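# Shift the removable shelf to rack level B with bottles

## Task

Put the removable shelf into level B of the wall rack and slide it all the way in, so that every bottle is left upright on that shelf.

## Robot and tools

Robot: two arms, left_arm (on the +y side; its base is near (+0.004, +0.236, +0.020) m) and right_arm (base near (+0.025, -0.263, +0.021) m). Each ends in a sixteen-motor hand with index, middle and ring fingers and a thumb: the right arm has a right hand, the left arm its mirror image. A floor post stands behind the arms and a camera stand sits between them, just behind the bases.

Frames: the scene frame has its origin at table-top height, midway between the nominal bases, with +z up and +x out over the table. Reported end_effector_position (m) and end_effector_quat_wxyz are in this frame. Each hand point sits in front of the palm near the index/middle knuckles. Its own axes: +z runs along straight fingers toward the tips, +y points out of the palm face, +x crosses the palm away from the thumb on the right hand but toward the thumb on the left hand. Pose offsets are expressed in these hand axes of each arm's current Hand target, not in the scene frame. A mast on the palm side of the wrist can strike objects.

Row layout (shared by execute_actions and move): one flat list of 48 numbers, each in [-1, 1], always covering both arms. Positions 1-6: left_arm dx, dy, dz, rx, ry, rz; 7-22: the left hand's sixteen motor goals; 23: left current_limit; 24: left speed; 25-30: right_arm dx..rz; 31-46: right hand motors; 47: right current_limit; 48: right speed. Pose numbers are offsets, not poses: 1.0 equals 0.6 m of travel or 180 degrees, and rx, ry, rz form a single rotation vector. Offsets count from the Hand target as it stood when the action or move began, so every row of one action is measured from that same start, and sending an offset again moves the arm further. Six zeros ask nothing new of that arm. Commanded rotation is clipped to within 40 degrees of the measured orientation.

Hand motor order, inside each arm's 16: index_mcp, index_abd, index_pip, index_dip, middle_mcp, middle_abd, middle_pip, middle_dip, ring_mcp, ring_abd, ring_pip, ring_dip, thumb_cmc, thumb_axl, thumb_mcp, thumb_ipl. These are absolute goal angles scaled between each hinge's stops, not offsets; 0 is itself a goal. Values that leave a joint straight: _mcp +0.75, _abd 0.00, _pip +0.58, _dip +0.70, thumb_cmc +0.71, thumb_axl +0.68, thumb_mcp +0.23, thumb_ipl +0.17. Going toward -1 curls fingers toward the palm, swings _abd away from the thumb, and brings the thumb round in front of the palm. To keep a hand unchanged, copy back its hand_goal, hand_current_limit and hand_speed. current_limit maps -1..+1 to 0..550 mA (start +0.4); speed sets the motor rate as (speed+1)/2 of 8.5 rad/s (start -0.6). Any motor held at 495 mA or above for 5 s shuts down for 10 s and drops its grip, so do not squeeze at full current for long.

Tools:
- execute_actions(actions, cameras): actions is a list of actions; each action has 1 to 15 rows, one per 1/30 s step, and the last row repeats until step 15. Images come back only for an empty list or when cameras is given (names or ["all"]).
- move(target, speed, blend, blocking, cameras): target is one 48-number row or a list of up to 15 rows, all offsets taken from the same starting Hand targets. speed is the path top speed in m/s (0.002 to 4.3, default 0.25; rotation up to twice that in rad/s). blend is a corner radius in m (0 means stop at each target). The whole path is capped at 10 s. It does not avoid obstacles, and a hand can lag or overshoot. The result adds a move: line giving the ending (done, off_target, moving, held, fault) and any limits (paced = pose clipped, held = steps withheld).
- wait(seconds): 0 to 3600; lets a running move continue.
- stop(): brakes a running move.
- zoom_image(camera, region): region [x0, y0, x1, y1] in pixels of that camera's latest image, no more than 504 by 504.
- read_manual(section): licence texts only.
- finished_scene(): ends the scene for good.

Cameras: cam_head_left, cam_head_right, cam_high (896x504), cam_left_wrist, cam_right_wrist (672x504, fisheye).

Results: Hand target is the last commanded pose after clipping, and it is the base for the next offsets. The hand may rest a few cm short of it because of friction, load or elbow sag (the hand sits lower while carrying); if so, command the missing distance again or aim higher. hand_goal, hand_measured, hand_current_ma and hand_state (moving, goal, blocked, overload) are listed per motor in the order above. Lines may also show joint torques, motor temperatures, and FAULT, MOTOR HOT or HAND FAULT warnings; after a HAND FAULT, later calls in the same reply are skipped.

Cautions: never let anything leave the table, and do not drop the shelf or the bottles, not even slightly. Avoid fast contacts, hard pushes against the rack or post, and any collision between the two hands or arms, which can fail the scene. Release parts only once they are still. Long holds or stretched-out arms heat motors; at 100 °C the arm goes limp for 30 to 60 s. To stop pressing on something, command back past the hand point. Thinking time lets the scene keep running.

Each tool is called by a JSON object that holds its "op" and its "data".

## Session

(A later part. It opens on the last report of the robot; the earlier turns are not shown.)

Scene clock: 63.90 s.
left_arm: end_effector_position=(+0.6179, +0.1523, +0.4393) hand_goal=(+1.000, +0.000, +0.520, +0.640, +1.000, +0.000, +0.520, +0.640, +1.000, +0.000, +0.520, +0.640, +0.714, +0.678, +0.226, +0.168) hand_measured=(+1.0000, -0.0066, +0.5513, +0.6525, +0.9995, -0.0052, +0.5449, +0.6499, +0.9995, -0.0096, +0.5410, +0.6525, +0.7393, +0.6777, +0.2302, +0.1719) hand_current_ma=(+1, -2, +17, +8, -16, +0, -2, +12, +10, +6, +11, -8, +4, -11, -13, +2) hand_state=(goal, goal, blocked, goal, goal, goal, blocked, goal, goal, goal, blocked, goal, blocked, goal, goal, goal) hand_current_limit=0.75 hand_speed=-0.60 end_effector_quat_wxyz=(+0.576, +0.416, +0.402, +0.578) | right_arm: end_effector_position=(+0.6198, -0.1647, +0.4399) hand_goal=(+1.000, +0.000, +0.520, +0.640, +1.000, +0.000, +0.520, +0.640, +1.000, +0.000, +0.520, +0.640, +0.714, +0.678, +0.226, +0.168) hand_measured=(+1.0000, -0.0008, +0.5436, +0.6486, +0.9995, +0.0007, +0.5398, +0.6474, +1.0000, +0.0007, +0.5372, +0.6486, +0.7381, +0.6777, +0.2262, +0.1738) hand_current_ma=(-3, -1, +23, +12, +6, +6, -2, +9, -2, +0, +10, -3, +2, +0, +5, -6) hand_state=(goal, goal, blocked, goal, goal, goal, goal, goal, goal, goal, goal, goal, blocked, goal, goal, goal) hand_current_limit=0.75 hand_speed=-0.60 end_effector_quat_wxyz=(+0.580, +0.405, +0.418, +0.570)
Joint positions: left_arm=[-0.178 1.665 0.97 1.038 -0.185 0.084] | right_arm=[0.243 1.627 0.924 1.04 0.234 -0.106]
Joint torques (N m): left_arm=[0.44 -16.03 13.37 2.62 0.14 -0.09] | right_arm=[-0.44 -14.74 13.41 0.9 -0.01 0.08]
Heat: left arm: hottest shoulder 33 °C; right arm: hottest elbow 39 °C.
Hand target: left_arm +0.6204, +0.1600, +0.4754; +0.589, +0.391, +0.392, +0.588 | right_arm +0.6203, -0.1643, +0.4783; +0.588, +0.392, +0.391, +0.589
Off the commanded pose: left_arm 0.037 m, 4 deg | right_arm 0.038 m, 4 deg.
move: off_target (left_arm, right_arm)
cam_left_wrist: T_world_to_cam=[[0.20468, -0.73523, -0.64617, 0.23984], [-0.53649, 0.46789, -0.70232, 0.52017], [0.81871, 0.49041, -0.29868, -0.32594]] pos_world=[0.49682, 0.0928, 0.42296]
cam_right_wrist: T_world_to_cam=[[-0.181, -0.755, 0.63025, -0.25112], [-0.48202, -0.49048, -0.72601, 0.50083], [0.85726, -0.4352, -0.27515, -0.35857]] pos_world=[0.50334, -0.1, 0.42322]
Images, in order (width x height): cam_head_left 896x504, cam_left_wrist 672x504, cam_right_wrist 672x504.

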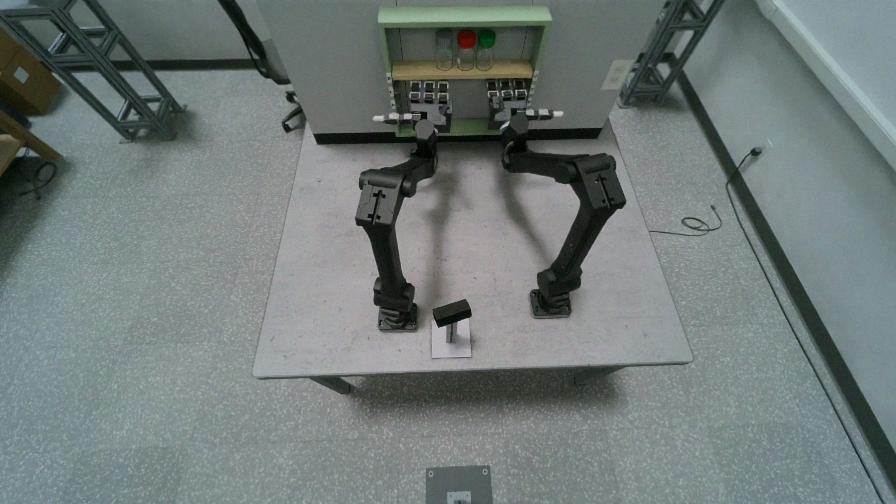

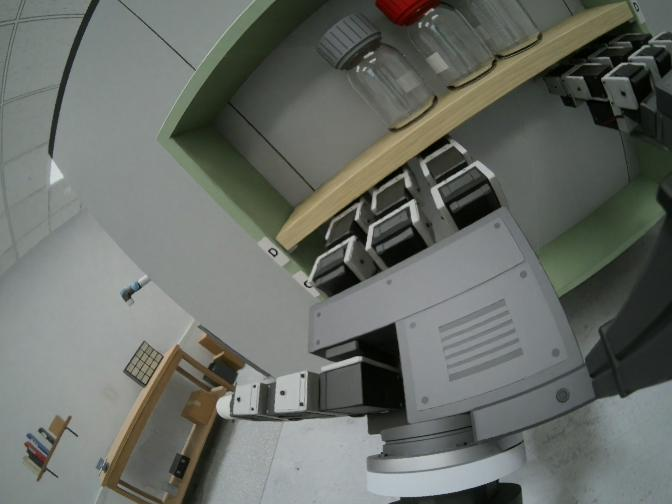

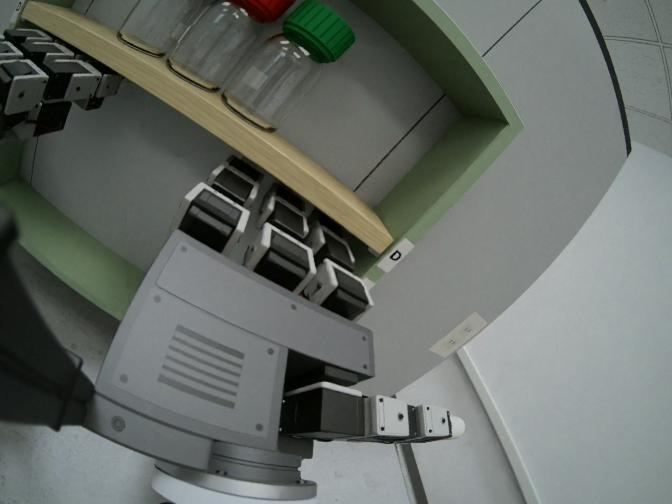

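{"op": "move", "data": {"target": [0.0,0.0154,0.0063,0,0,0,1,0,0.52,0.64,1,0,0.52,0.64,1,0,0.52,0.64,0.714,0.678,0.226,0.168,0.75,-0.6,0.0,0.0154,0.0063,-0.003,0,0,1,0,0.52,0.64,1,0,0.52,0.64,1,0,0.52,0.64,0.714,0.678,0.226,0.168,0.75,-0.6], "speed": 0.03, "cameras": ["all"]}}

{"op": "zoom_image", "data": {"camera": "cam_left_wrist", "region": [250, 60, 550, 260]}}

{"op": "zoom_image", "data": {"camera": "cam_right_wrist", "region": [150, 60, 450, 260]}}

{"op": "zoom_image", "data": {"camera": "cam_high", "region": [440, 80, 640, 320]}}

Scene clock: 65.97 s.
left_arm: end_effector_position=(+0.6190, +0.1521, +0.4421) hand_goal=(+1.000, +0.000, +0.520, +0.640, +1.000, +0.000, +0.520, +0.640, +1.000, +0.000, +0.520, +0.640, +0.714, +0.678, +0.226, +0.168) hand_measured=(+0.9995, -0.0066, +0.5577, +0.6525, +0.9995, -0.0037, +0.5436, +0.6499, +0.9995, -0.0096, +0.5410, +0.6512, +0.7393, +0.6767, +0.2302, +0.1710) hand_current_ma=(-3, +5, +12, -3, -7, -8, +8, -5, -2, +1, +1, -13, -6, -8, -14, -5) hand_state=(goal, goal, blocked, goal, goal, goal, blocked, goal, goal, goal, blocked, goal, blocked, goal, goal, goal) hand_current_limit=0.75 hand_speed=-0.60 end_effector_quat_wxyz=(+0.573, +0.420, +0.405, +0.575) | right_arm: end_effector_position=(+0.6202, -0.1646, +0.4431) hand_goal=(+1.000, +0.000, +0.520, +0.640, +1.000, +0.000, +0.520, +0.640, +1.000, +0.000, +0.520, +0.640, +0.714, +0.678, +0.226, +0.168) hand_measured=(+1.0000, -0.0008, +0.5590, +0.6550, +0.9995, +0.0007, +0.5398, +0.6474, +0.9995, -0.0008, +0.5372, +0.6474, +0.7368, +0.6777, +0.2262, +0.1738) hand_current_ma=(+8, +6, +31, +13, +15, +7, +6, +11, -10, +5, +1, -5, +14, -2, -1, -2) hand_state=(goal, goal, blocked, goal, goal, goal, goal, goal, goal, goal, goal, goal, blocked, goal, goal, goal) hand_current_limit=0.75 hand_speed=-0.60 end_effector_quat_wxyz=(+0.580, +0.406, +0.419, +0.569)
Joint positions: left_arm=[-0.178 1.653 0.972 1.01 -0.185 0.083] | right_arm=[0.243 1.619 0.927 1.025 0.234 -0.106]
Joint torques (N m): left_arm=[0.32 -16.38 14.08 2.71 0.15 -0.07] | right_arm=[-0.03 -14.8 13.97 1.07 -0.08 0.05]
Heat: left arm: hottest shoulder 33 °C; right arm: hottest elbow 39 °C.
Hand target: left_arm +0.6202, +0.1600, +0.4854; +0.589, +0.391, +0.392, +0.588 | right_arm +0.6202, -0.1643, +0.4882; +0.590, +0.390, +0.389, +0.591
Off the commanded pose: left_arm 0.044 m, 4 deg | right_arm 0.045 m, 5 deg.
move: off_target (left_arm, right_arm)
cam_left_wrist: T_world_to_cam=[[0.19619, -0.73368, -0.65056, 0.24825], [-0.54558, 0.4696, -0.69413, 0.52463], [0.81478, 0.49111, -0.30815, -0.31935]] pos_world=[0.49772, 0.0926, 0.42725]
cam_right_wrist: T_world_to_cam=[[-0.17866, -0.75439, 0.63164, -0.25492], [-0.48473, -0.49117, -0.72373, 0.50389], [0.85622, -0.43548, -0.27793, -0.35614]] pos_world=[0.50364, -0.0999, 0.42671]

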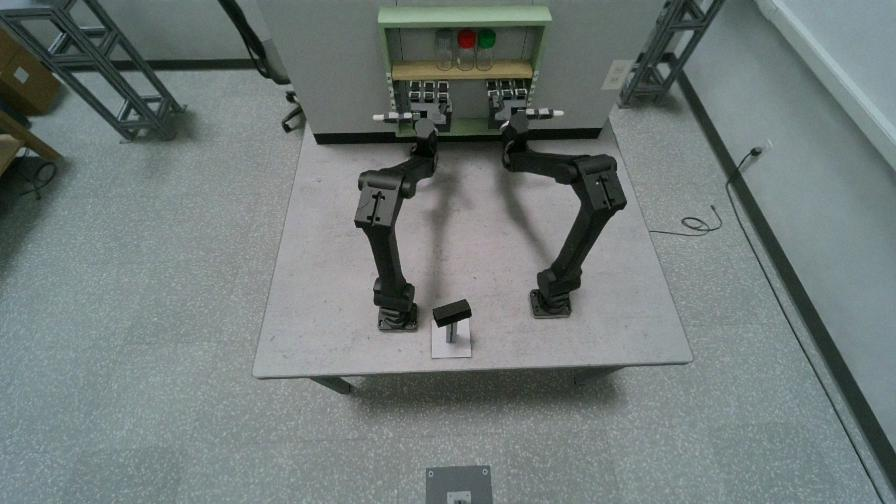

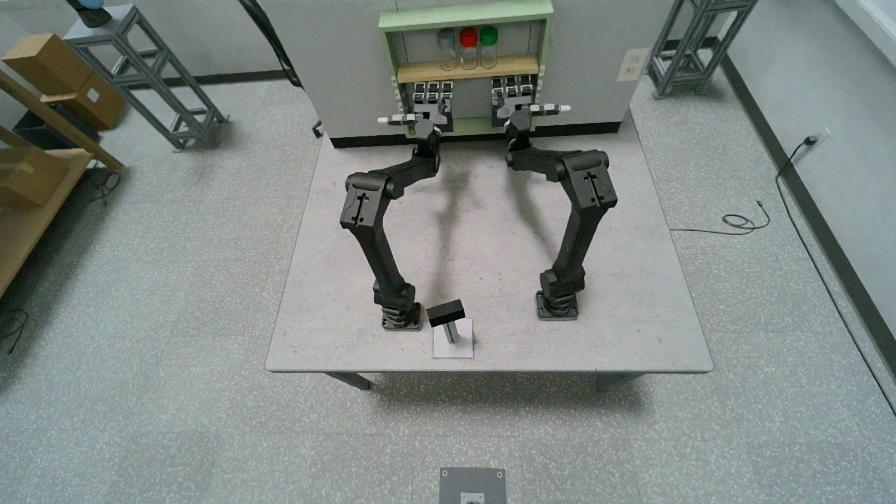

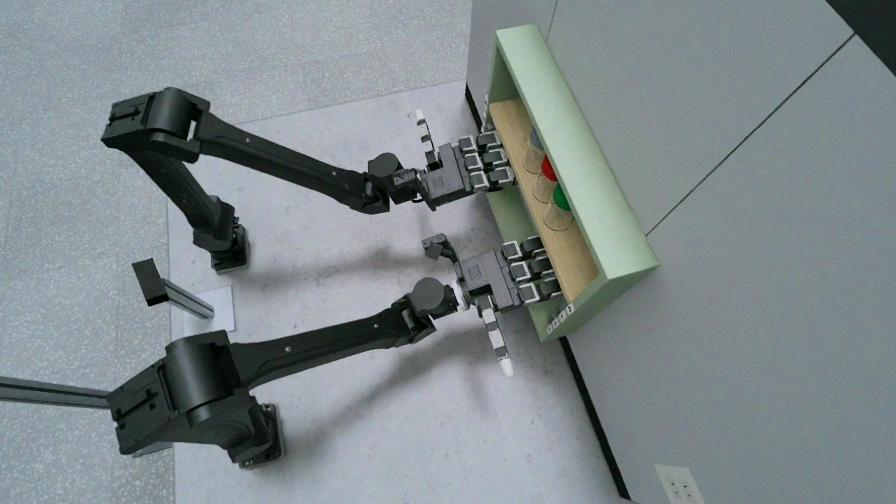

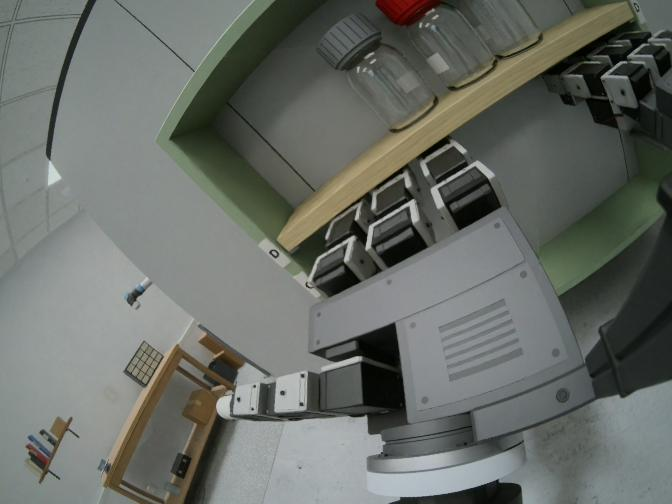

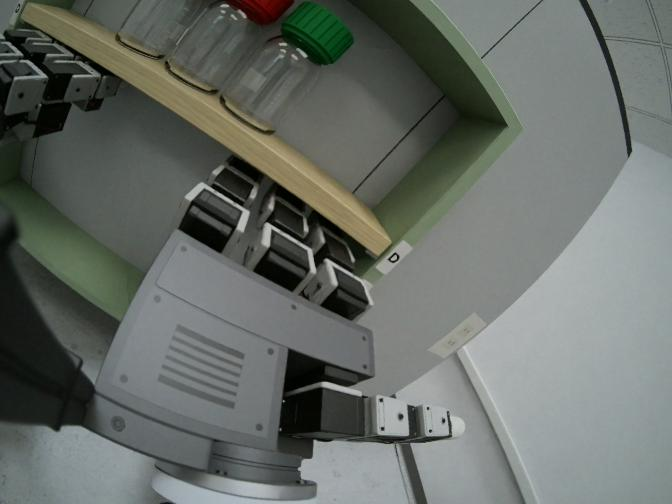

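Scaled by 1.680 from the camera's image (finer frame: 960x720).

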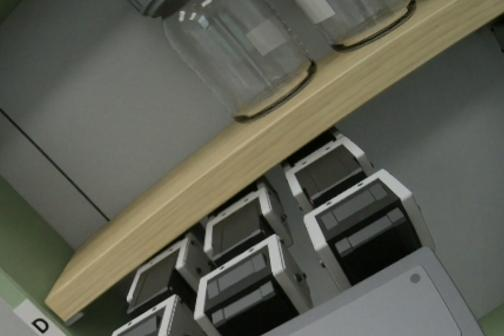

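Scaled by 1.680 from the camera's image (finer frame: 960x720).

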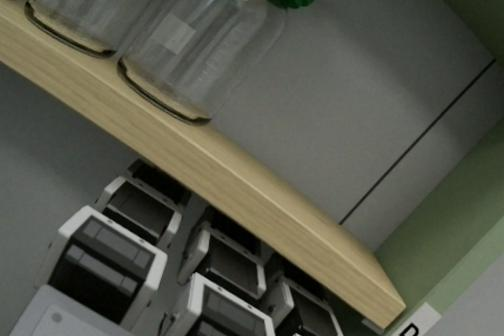

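Scaled by 2.100.

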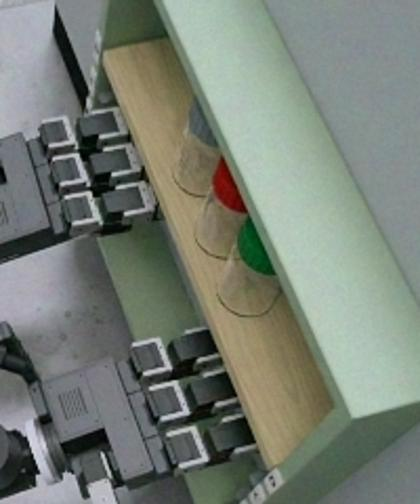

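{"op": "move", "data": {"target": [0.0,0.0123,0.005,0,0,-0.008,1,0,0.52,0.64,1,0,0.52,0.64,1,0,0.52,0.64,0.714,0.678,0.226,0.168,0.75,-0.6,0.0,0.0123,0.005,0,0,0.009,1,0,0.52,0.64,1,0,0.52,0.64,1,0,0.52,0.64,0.714,0.678,0.226,0.168,0.75,-0.6], "speed": 0.03, "cameras": ["cam_left_wrist", "cam_right_wrist", "cam_high"]}}

{"op": "zoom_image", "data": {"camera": "cam_left_wrist", "region": [250, 60, 550, 260]}}

{"op": "zoom_image", "data": {"camera": "cam_right_wrist", "region": [150, 60, 450, 260]}}

Scene clock: 67.87 s.
left_arm: end_effector_position=(+0.6208, +0.1536, +0.4445) hand_goal=(+1.000, +0.000, +0.520, +0.640, +1.000, +0.000, +0.520, +0.640, +1.000, +0.000, +0.520, +0.640, +0.714, +0.678, +0.226, +0.168) hand_measured=(+1.0000, -0.0037, +0.5564, +0.6537, +0.9995, -0.0023, +0.5475, +0.6499, +1.0000, -0.0096, +0.5410, +0.6525, +0.7393, +0.6777, +0.2302, +0.1710) hand_current_ma=(-9, -2, +3, +0, -21, -13, +5, -5, +2, +20, -1, -8, -6, -3, -13, -5) hand_state=(goal, goal, blocked, goal, goal, goal, blocked, goal, goal, goal, blocked, goal, blocked, goal, goal, goal) hand_current_limit=0.75 hand_speed=-0.60 end_effector_quat_wxyz=(+0.576, +0.420, +0.412, +0.567) | right_arm: end_effector_position=(+0.6209, -0.1672, +0.4475) hand_goal=(+1.000, +0.000, +0.520, +0.640, +1.000, +0.000, +0.520, +0.640, +1.000, +0.000, +0.520, +0.640, +0.714, +0.678, +0.226, +0.168) hand_measured=(+1.0000, +0.0080, +0.5744, +0.6639, +1.0000, -0.0008, +0.5398, +0.6474, +0.9995, +0.0007, +0.5385, +0.6474, +0.7368, +0.6767, +0.2262, +0.1738) hand_current_ma=(+7, +5, +53, +19, +2, +6, +4, +7, +0, -3, +0, +1, +8, +3, +8, +6) hand_state=(goal, goal, blocked, blocked, goal, goal, goal, goal, goal, goal, goal, goal, blocked, goal, goal, goal) hand_current_limit=0.75 hand_speed=-0.60 end_effector_quat_wxyz=(+0.573, +0.414, +0.416, +0.573)
Joint positions: left_arm=[-0.178 1.644 0.977 0.984 -0.185 0.062] | right_arm=[0.243 1.606 0.932 1.001 0.238 -0.082]
Joint torques (N m): left_arm=[-0.09 -16.62 14.53 2.93 -0.02 -0.12] | right_arm=[-0.32 -14.62 14.54 1.02 -0.1 0.08]
Heat: left arm: hottest shoulder 33 °C; right arm: hottest elbow 40 °C.
Hand target: left_arm +0.6202, +0.1600, +0.4933; +0.597, +0.386, +0.397, +0.581 | right_arm +0.6200, -0.1643, +0.4962; +0.582, +0.395, +0.383, +0.599
Off the commanded pose: left_arm 0.049 m, 5 deg | right_arm 0.049 m, 5 deg.
move: off_target (left_arm, right_arm)
cam_left_wrist: T_world_to_cam=[[0.18378, -0.74646, -0.63955, 0.25531], [-0.55049, 0.46087, -0.6961, 0.53175], [0.81436, 0.48, -0.32622, -0.31081]] pos_world=[0.49892, 0.09469, 0.43204]
cam_right_wrist: T_world_to_cam=[[-0.17159, -0.76875, 0.6161, -0.25934], [-0.48818, -0.47685, -0.73096, 0.51387], [0.85571, -0.42619, -0.29347, -0.34788]] pos_world=[0.50404, -0.1026, 0.4333]
Images, in order (width x height): cam_high 896x504, cam_left_wrist 672x504, cam_right_wrist 672x504.

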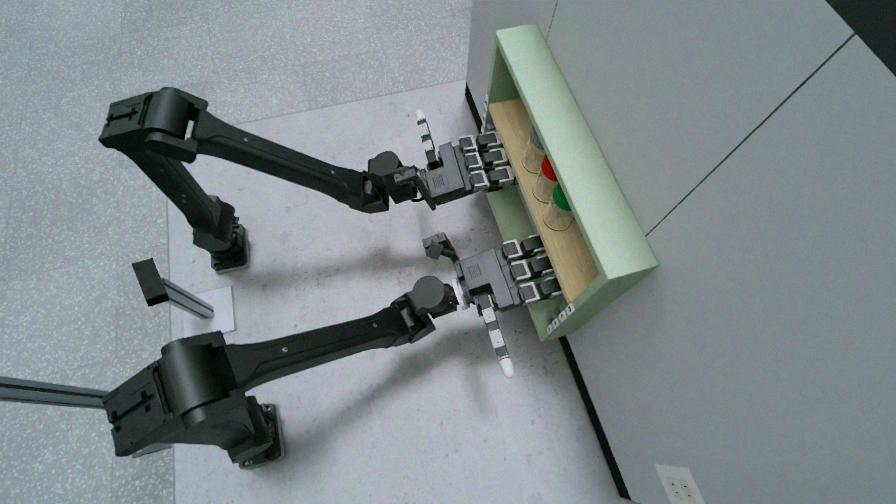

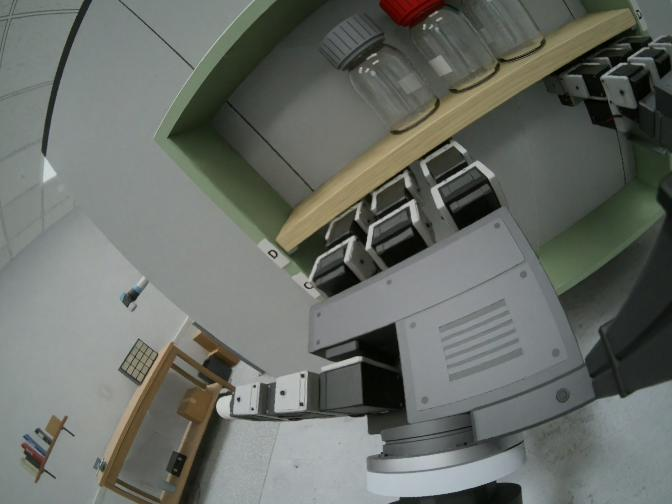

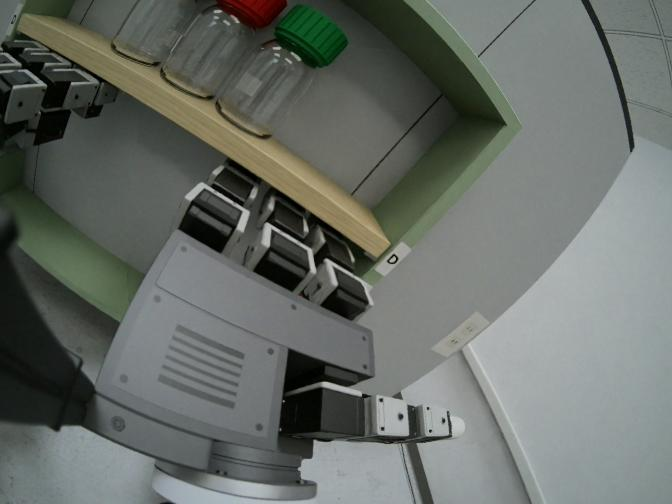

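Scaled by 1.680 from the camera's image (finer frame: 960x720).

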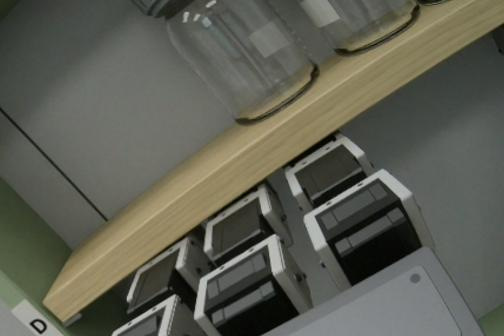

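Scaled by 1.680 from the camera's image (finer frame: 960x720).

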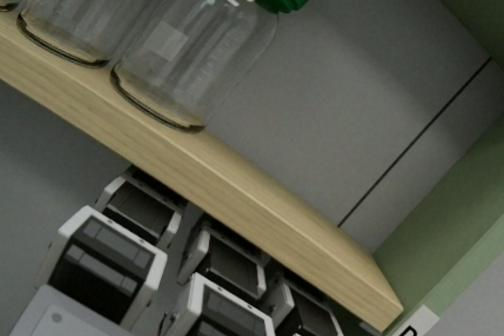

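{"op": "zoom_image", "data": {"camera": "cam_right_wrist", "region": [290, 180, 430, 290]}}

{"op": "zoom_image", "data": {"camera": "cam_left_wrist", "region": [250, 180, 390, 290]}}

{"op": "zoom_image", "data": {"camera": "cam_left_wrist", "region": [530, 0, 670, 120]}}

{"op": "zoom_image", "data": {"camera": "cam_right_wrist", "region": [0, 0, 140, 120]}}

Scaled by 3.600 from the camera's image (finer frame: 960x720).

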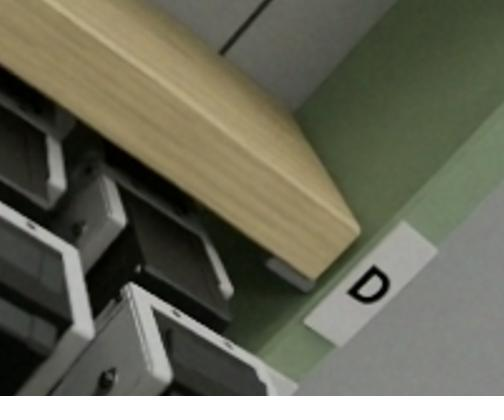

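Scaled by 3.600 from the camera's image (finer frame: 960x720).

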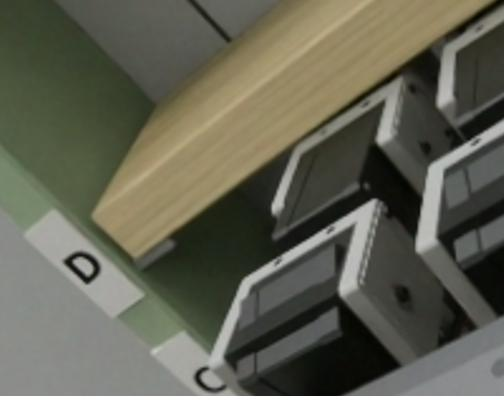

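Scaled by 3.600 from the camera's image (finer frame: 960x720).

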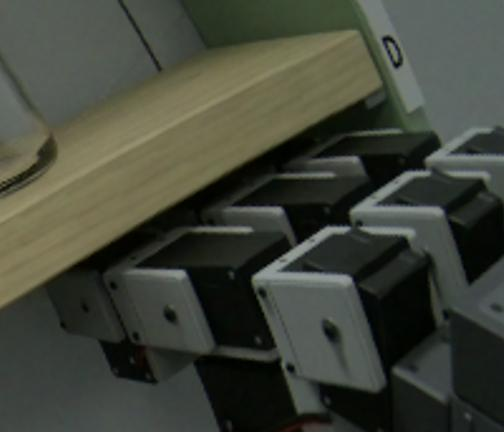

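Scaled by 3.600 from the camera's image (finer frame: 960x720).

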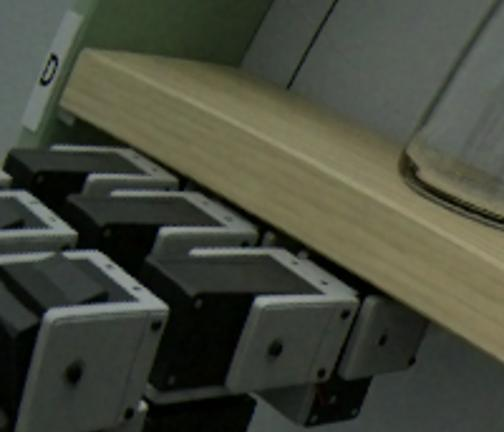

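{"op": "move", "data": {"target": [0.0,0.0062,0.0025,-0.012,0,0,1,0,0.52,0.64,1,0,0.52,0.64,1,0,0.52,0.64,0.714,0.678,0.226,0.168,0.75,-0.6,0.0,0.0062,0.0025,-0.012,0,0,1,0,0.52,0.64,1,0,0.52,0.64,1,0,0.52,0.64,0.714,0.678,0.226,0.168,0.75,-0.6], "speed": 0.03, "cameras": ["cam_left_wrist", "cam_right_wrist"]}}

{"op": "zoom_image", "data": {"camera": "cam_left_wrist", "region": [530, 0, 670, 120]}}

{"op": "zoom_image", "data": {"camera": "cam_right_wrist", "region": [0, 0, 140, 120]}}

{"op": "zoom_image", "data": {"camera": "cam_right_wrist", "region": [290, 180, 430, 290]}}

{"op": "zoom_image", "data": {"camera": "cam_left_wrist", "region": [250, 180, 390, 290]}}

Scene clock: 71.70 s.
left_arm: end_effector_position=(+0.6209, +0.1536, +0.4453) hand_goal=(+1.000, +0.000, +0.520, +0.640, +1.000, +0.000, +0.520, +0.640, +1.000, +0.000, +0.520, +0.640, +0.714, +0.678, +0.226, +0.168) hand_measured=(+1.0000, -0.0037, +0.5590, +0.6525, +0.9995, -0.0023, +0.5513, +0.6499, +0.9995, -0.0096, +0.5410, +0.6512, +0.7393, +0.6777, +0.2302, +0.1719) hand_current_ma=(-5, +5, +12, +15, -2, -19, +7, +2, -9, +6, -6, -6, +8, -7, -1, -14) hand_state=(goal, goal, blocked, goal, goal, goal, blocked, goal, goal, goal, blocked, goal, blocked, goal, goal, goal) hand_current_limit=0.75 hand_speed=-0.60 end_effector_quat_wxyz=(+0.577, +0.419, +0.412, +0.567) | right_arm: end_effector_position=(+0.6191, -0.1677, +0.4529) hand_goal=(+1.000, +0.000, +0.520, +0.640, +1.000, +0.000, +0.520, +0.640, +1.000, +0.000, +0.520, +0.640, +0.714, +0.678, +0.226, +0.168) hand_measured=(+1.0000, +0.0080, +0.5949, +0.6754, +0.9995, +0.0007, +0.5423, +0.6474, +1.0000, +0.0007, +0.5398, +0.6474, +0.7368, +0.6777, +0.2262, +0.1738) hand_current_ma=(+1, +7, +73, +30, -3, +7, +9, +11, +4, -6, -6, -4, +13, -8, -2, +12) hand_state=(goal, goal, blocked, blocked, goal, goal, blocked, goal, goal, goal, goal, goal, blocked, goal, goal, goal) hand_current_limit=0.75 hand_speed=-0.60 end_effector_quat_wxyz=(+0.575, +0.410, +0.409, +0.578)
Joint positions: left_arm=[-0.178 1.644 0.979 0.984 -0.185 0.061] | right_arm=[0.243 1.606 0.938 1.015 0.238 -0.082]
Joint torques (N m): left_arm=[0.26 -15.21 15.49 4.93 0.14 -0.03] | right_arm=[-0.03 -13.27 15.34 2.14 -0.31 0]
Heat: left arm: hottest shoulder 33 °C; right arm: hottest elbow 40 °C.
Hand target: left_arm +0.6202, +0.1601, +0.4974; +0.604, +0.375, +0.386, +0.588 | right_arm +0.6199, -0.1645, +0.5003; +0.589, +0.384, +0.372, +0.606
Off the commanded pose: left_arm 0.053 m, 7 deg | right_arm 0.047 m, 6 deg.
move: off_target (left_arm, right_arm)
cam_left_wrist: T_world_to_cam=[[0.18468, -0.74692, -0.63875, 0.25492], [-0.54942, 0.46042, -0.69724, 0.53223], [0.81488, 0.47971, -0.32534, -0.31131]] pos_world=[0.49902, 0.09469, 0.43264]
cam_right_wrist: T_world_to_cam=[[-0.18308, -0.77198, 0.60872, -0.25349], [-0.47425, -0.47302, -0.74252, 0.51399], [0.86114, -0.42462, -0.27951, -0.35428]] pos_world=[0.50244, -0.103, 0.43693]

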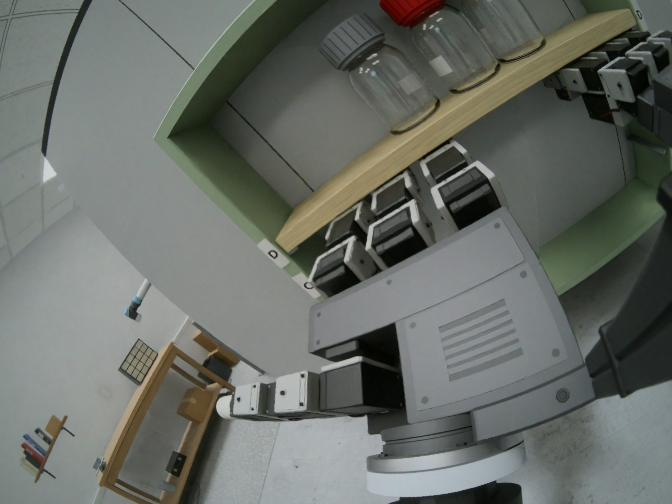

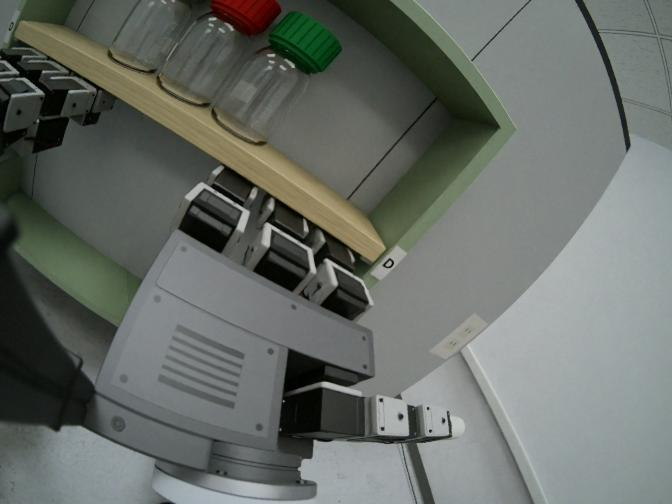

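Scaled by 3.600 from the camera's image (finer frame: 960x720).

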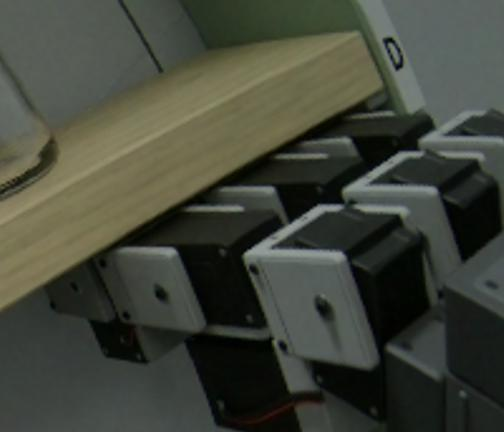

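Scaled by 3.600 from the camera's image (finer frame: 960x720).

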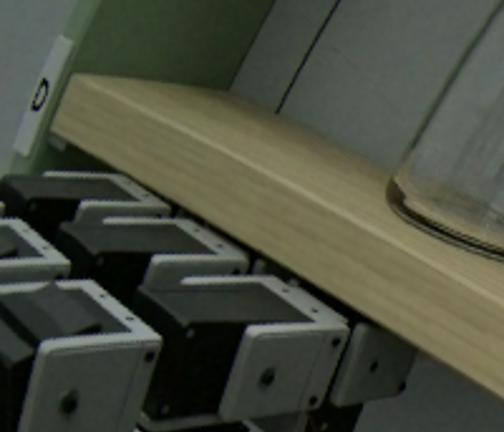

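Scaled by 3.600 from the camera's image (finer frame: 960x720).

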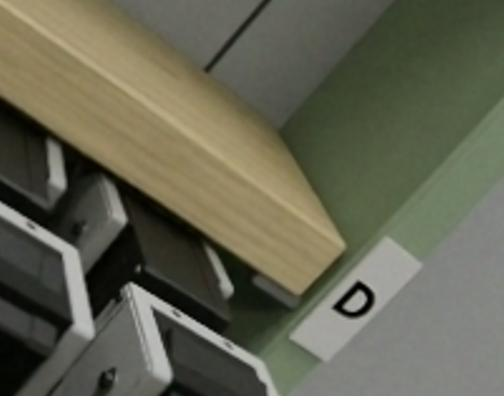

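Scaled by 3.600 from the camera's image (finer frame: 960x720).

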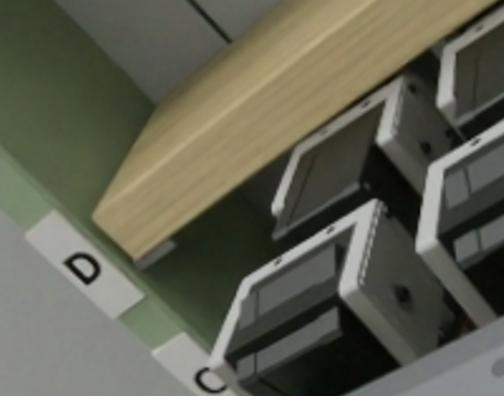

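{"op": "move", "data": {"target": [[0.0,-0.0227,-0.0105,0,0,0,1,0,0.52,0.64,1,0,0.52,0.64,1,0,0.52,0.64,0.714,0.678,0.226,0.168,0.75,-0.6,0.0,-0.0227,-0.0105,0,0,0,1,0,0.52,0.64,1,0,0.52,0.64,1,0,0.52,0.64,0.714,0.678,0.226,0.168,0.75,-0.6],[0.0,-0.0227,-0.0105,0,0,0,1,0,0.52,0.64,1,0,0.52,0.64,1,0,0.52,0.64,0.714,0.678,0.226,0.168,0.75,-0.6,0.0333,-0.0227,-0.0105,0,0,0,1,0,0.52,0.64,1,0,0.52,0.64,1,0,0.52,0.64,0.714,0.678,0.226,0.168,0.75,-0.6]], "speed": 0.04, "cameras": ["cam_left_wrist", "cam_right_wrist", "cam_head_left"]}}

{"op": "zoom_image", "data": {"camera": "cam_left_wrist", "region": [530, 0, 670, 120]}}

{"op": "zoom_image", "data": {"camera": "cam_right_wrist", "region": [0, 0, 140, 120]}}

{"op": "zoom_image", "data": {"camera": "cam_right_wrist", "region": [200, 120, 430, 290]}}

{"op": "zoom_image", "data": {"camera": "cam_head_left", "region": [380, 50, 560, 150]}}

Scene clock: 77.90 s.
left_arm: end_effector_position=(+0.6202, +0.1537, +0.4419) hand_goal=(+1.000, +0.000, +0.520, +0.640, +1.000, +0.000, +0.520, +0.640, +1.000, +0.000, +0.520, +0.640, +0.714, +0.678, +0.226, +0.168) hand_measured=(+1.0000, -0.0037, +0.5590, +0.6525, +0.9995, -0.0008, +0.5513, +0.6499, +0.9995, -0.0081, +0.5436, +0.6525, +0.7393, +0.6767, +0.2311, +0.1710) hand_current_ma=(-1, +5, +19, -6, -19, -16, +10, +3, -5, +4, +15, -8, +4, +4, +7, -6) hand_state=(goal, goal, blocked, goal, goal, goal, blocked, goal, goal, goal, blocked, goal, blocked, goal, goal, goal) hand_current_limit=0.75 hand_speed=-0.60 end_effector_quat_wxyz=(+0.581, +0.413, +0.408, +0.571) | right_arm: end_effector_position=(+0.6171, -0.1561, +0.4489) hand_goal=(+1.000, +0.000, +0.520, +0.640, +1.000, +0.000, +0.520, +0.640, +1.000, +0.000, +0.520, +0.640, +0.714, +0.678, +0.226, +0.168) hand_measured=(+0.9995, +0.0183, +0.5475, +0.6512, +0.9995, +0.0402, +0.5436, +0.6474, +1.0000, +0.0666, +0.5436, +0.6486, +0.7368, +0.6777, +0.2262, +0.1738) hand_current_ma=(+0, +6, +28, +11, +8, +26, +6, +12, -9, +30, +0, -10, +13, -8, -3, -7) hand_state=(goal, goal, blocked, goal, goal, blocked, blocked, goal, goal, blocked, blocked, goal, blocked, goal, goal, goal) hand_current_limit=0.75 hand_speed=-0.60 end_effector_quat_wxyz=(+0.581, +0.408, +0.398, +0.580)
Joint positions: left_arm=[-0.178 1.662 0.979 1.023 -0.185 0.061] | right_arm=[0.271 1.634 0.945 1.061 0.276 -0.094]
Joint torques (N m): left_arm=[0.15 -14.74 14.37 4.88 0.11 -0.03] | right_arm=[0.5 -12.57 14.67 1.94 -0.43 -0.05]
Heat: left arm: hottest elbow 34 °C; right arm: hottest elbow 41 °C.
Hand target: left_arm +0.6202, +0.1597, +0.4824; +0.604, +0.375, +0.386, +0.588 | right_arm +0.6198, -0.1441, +0.4859; +0.589, +0.384, +0.372, +0.606
Off the commanded pose: left_arm 0.041 m, 6 deg | right_arm 0.039 m, 5 deg.
move: off_target (left_arm, right_arm)
cam_left_wrist: T_world_to_cam=[[0.19722, -0.74961, -0.63181, 0.24259], [-0.53548, 0.45747, -0.70992, 0.52688], [0.82119, 0.47833, -0.31118, -0.32189]] pos_world=[0.49862, 0.09479, 0.42714]
cam_right_wrist: T_world_to_cam=[[-0.20434, -0.7749, 0.59814, -0.22502], [-0.46374, -0.46148, -0.75629, 0.51702], [0.86209, -0.43192, -0.26505, -0.35711]] pos_world=[0.50164, -0.09001, 0.43096]
Images, in order (width x height): cam_head_left 896x504, cam_left_wrist 672x504, cam_right_wrist 672x504.

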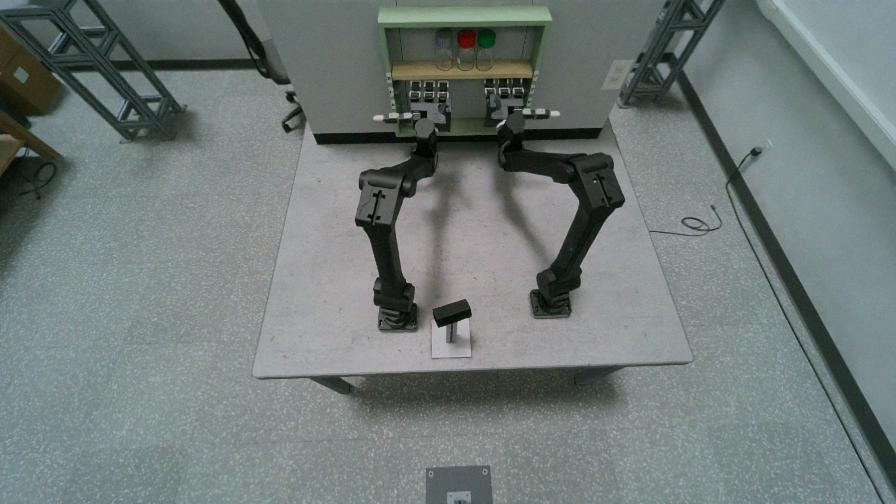

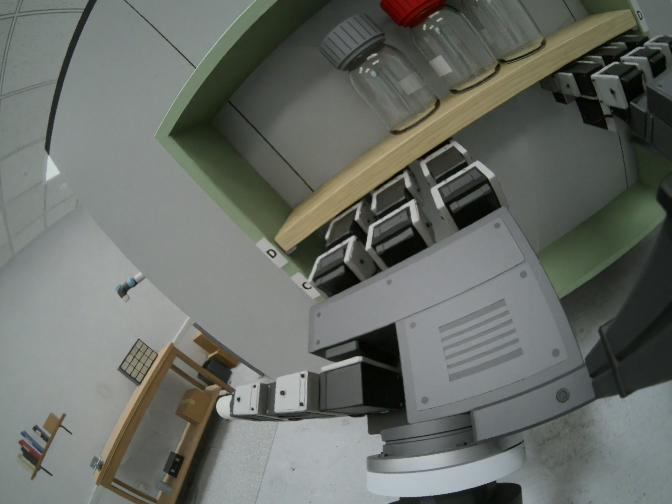

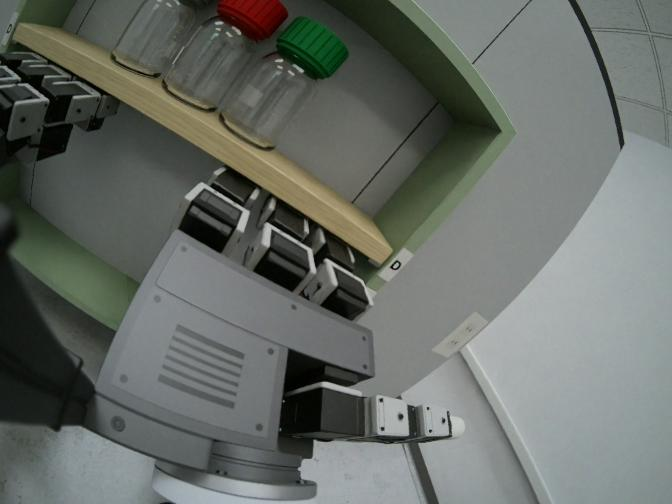

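Scaled by 3.600 from the camera's image (finer frame: 960x720).

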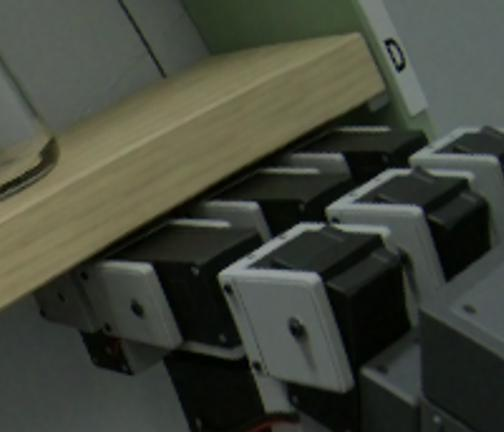

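Scaled by 3.600 from the camera's image (finer frame: 960x720).

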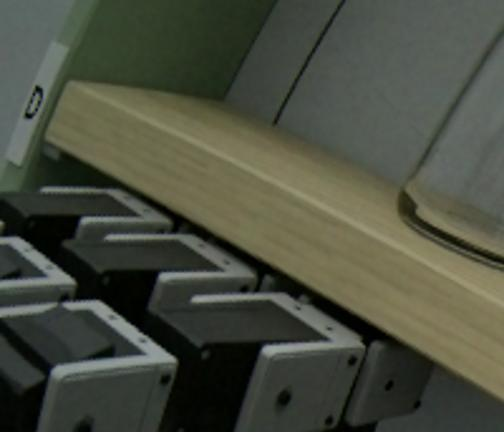

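Scaled by 2.191 from the camera's image (finer frame: 960x720).

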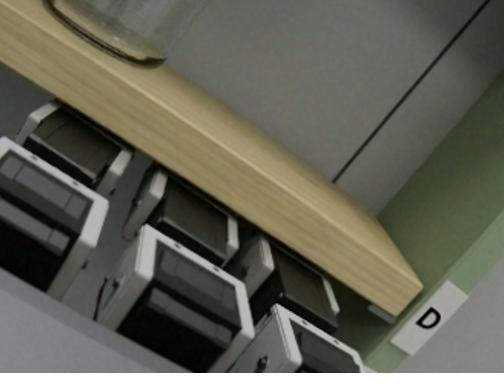

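Scaled by 2.800.

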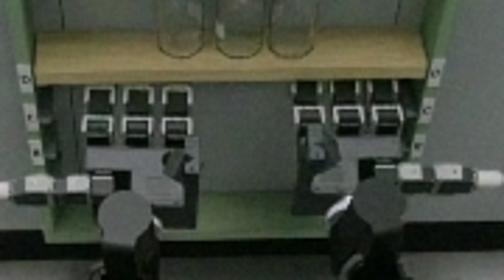

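{"op": "move", "data": {"target": [[0,0,0,0,0,0,1,0,0.52,0.64,1,0,0.52,0.64,1,0,0.52,0.64,0.714,0.678,0.226,0.168,0.75,-0.6,0.008,-0.0185,-0.0085,0,0,0,1,0,0.52,0.64,1,0,0.52,0.64,1,0,0.52,0.64,0.714,0.678,0.226,0.168,0.75,-0.6],[0.0,0.01,0.0045,0,0,0,1,0,0.52,0.64,1,0,0.52,0.64,1,0,0.52,0.64,0.714,0.678,0.226,0.168,0.75,-0.6,0.008,0.005,0.002,0,0,0,1,0,0.52,0.64,1,0,0.52,0.64,1,0,0.52,0.64,0.714,0.678,0.226,0.168,0.75,-0.6]], "speed": 0.03, "cameras": ["cam_left_wrist", "cam_right_wrist", "cam_head_left"]}}

{"op": "zoom_image", "data": {"camera": "cam_left_wrist", "region": [530, 0, 670, 120]}}

{"op": "zoom_image", "data": {"camera": "cam_right_wrist", "region": [0, 0, 140, 120]}}

Scene clock: 81.33 s.
left_arm: end_effector_position=(+0.6202, +0.1537, +0.4419) hand_goal=(+1.000, +0.000, +0.520, +0.640, +1.000, +0.000, +0.520, +0.640, +1.000, +0.000, +0.520, +0.640, +0.714, +0.678, +0.226, +0.168) hand_measured=(+0.9995, -0.0037, +0.5590, +0.6525, +0.9995, -0.0008, +0.5513, +0.6512, +1.0000, -0.0096, +0.5423, +0.6512, +0.7393, +0.6777, +0.2302, +0.1719) hand_current_ma=(-12, +6, +15, +2, -9, -12, -2, +2, +3, +11, +7, +1, -4, -5, -13, -1) hand_state=(goal, goal, blocked, goal, goal, goal, blocked, goal, goal, goal, blocked, goal, blocked, goal, goal, goal) hand_current_limit=0.75 hand_speed=-0.60 end_effector_quat_wxyz=(+0.581, +0.413, +0.408, +0.571) | right_arm: end_effector_position=(+0.6166, -0.1519, +0.4463) hand_goal=(+1.000, +0.000, +0.520, +0.640, +1.000, +0.000, +0.520, +0.640, +1.000, +0.000, +0.520, +0.640, +0.714, +0.678, +0.226, +0.168) hand_measured=(+1.0000, +0.0168, +0.5475, +0.6512, +1.0000, +0.0461, +0.5436, +0.6474, +1.0000, +0.0900, +0.5436, +0.6486, +0.7368, +0.6777, +0.2262, +0.1738) hand_current_ma=(+7, +10, +22, +3, +0, +26, +9, +11, +2, +47, +6, -10, +17, +1, +2, -18) hand_state=(goal, goal, blocked, goal, goal, blocked, blocked, goal, goal, blocked, blocked, goal, blocked, goal, goal, goal) hand_current_limit=0.75 hand_speed=-0.60 end_effector_quat_wxyz=(+0.584, +0.406, +0.394, +0.583)
Joint positions: left_arm=[-0.178 1.662 0.979 1.023 -0.185 0.061] | right_arm=[0.28 1.65 0.949 1.085 0.286 -0.1]
Joint torques (N m): left_arm=[0.21 -15.56 14.75 4.12 0.12 -0.03] | right_arm=[0.91 -14.04 14.82 0.77 -0.49 -0.03]
Heat: left arm: hottest elbow 34 °C; right arm: hottest elbow 41 °C.
Hand target: left_arm +0.6201, +0.1599, +0.4890; +0.604, +0.375, +0.386, +0.588 | right_arm +0.6196, -0.1396, +0.4892; +0.589, +0.384, +0.371, +0.606
Off the commanded pose: left_arm 0.047 m, 6 deg | right_arm 0.045 m, 5 deg.
move: off_target (left_arm, right_arm)
cam_left_wrist: T_world_to_cam=[[0.19722, -0.74961, -0.63181, 0.24259], [-0.53548, 0.45747, -0.70992, 0.52688], [0.82119, 0.47833, -0.31118, -0.32189]] pos_world=[0.49862, 0.09479, 0.42714]
cam_right_wrist: T_world_to_cam=[[-0.21277, -0.77548, 0.59444, -0.21355], [-0.45606, -0.45922, -0.76232, 0.51506], [0.86414, -0.4333, -0.25596, -0.36102]] pos_world=[0.50143, -0.08552, 0.42718]
Images, in order (width x height): cam_head_left 896x504, cam_left_wrist 672x504, cam_right_wrist 672x504.

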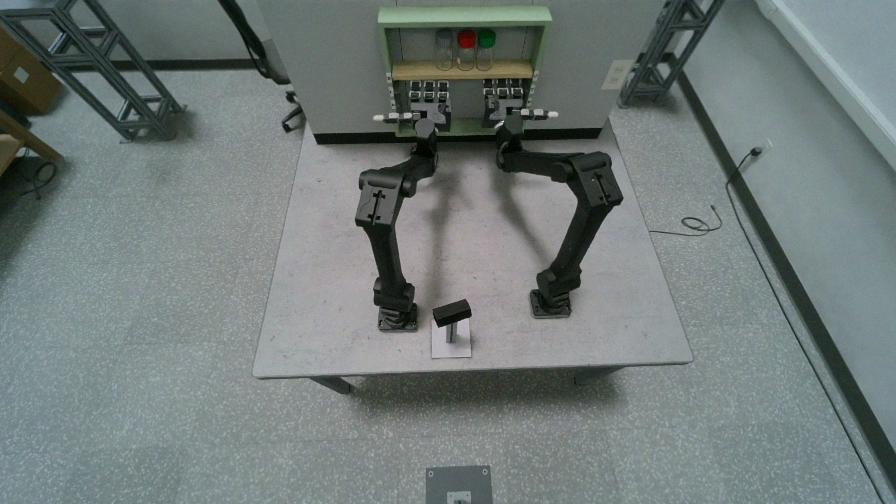

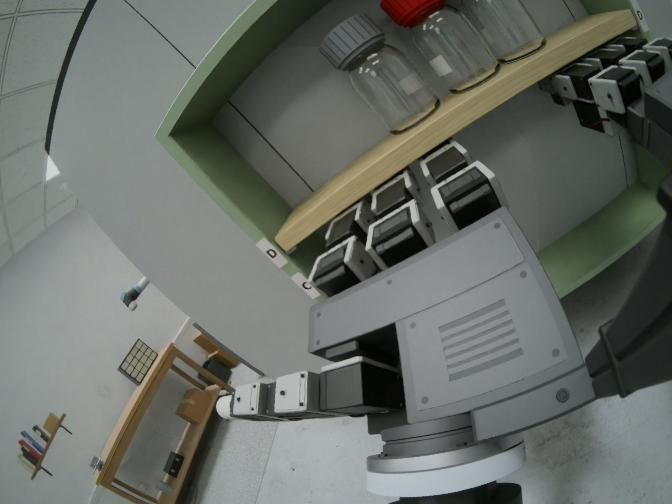

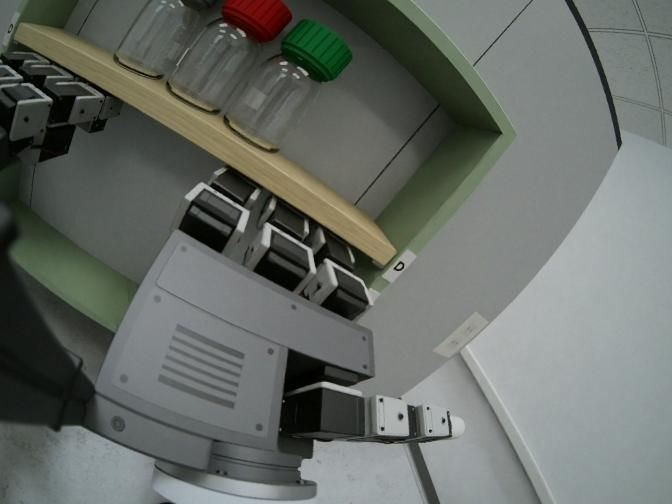

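Scaled by 3.600 from the camera's image (finer frame: 960x720).

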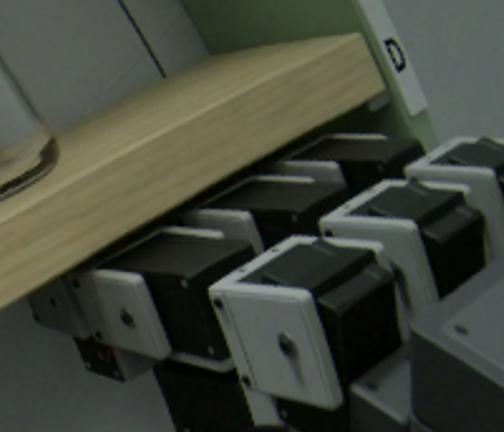

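Scaled by 3.600 from the camera's image (finer frame: 960x720).

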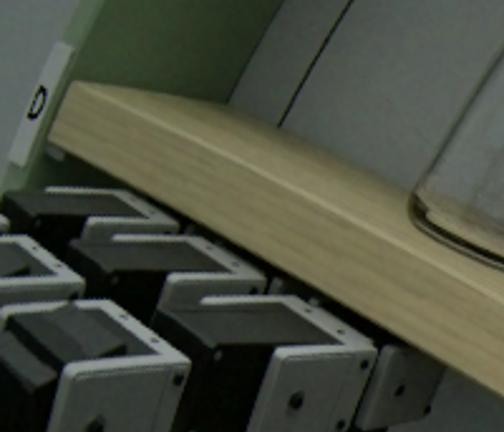

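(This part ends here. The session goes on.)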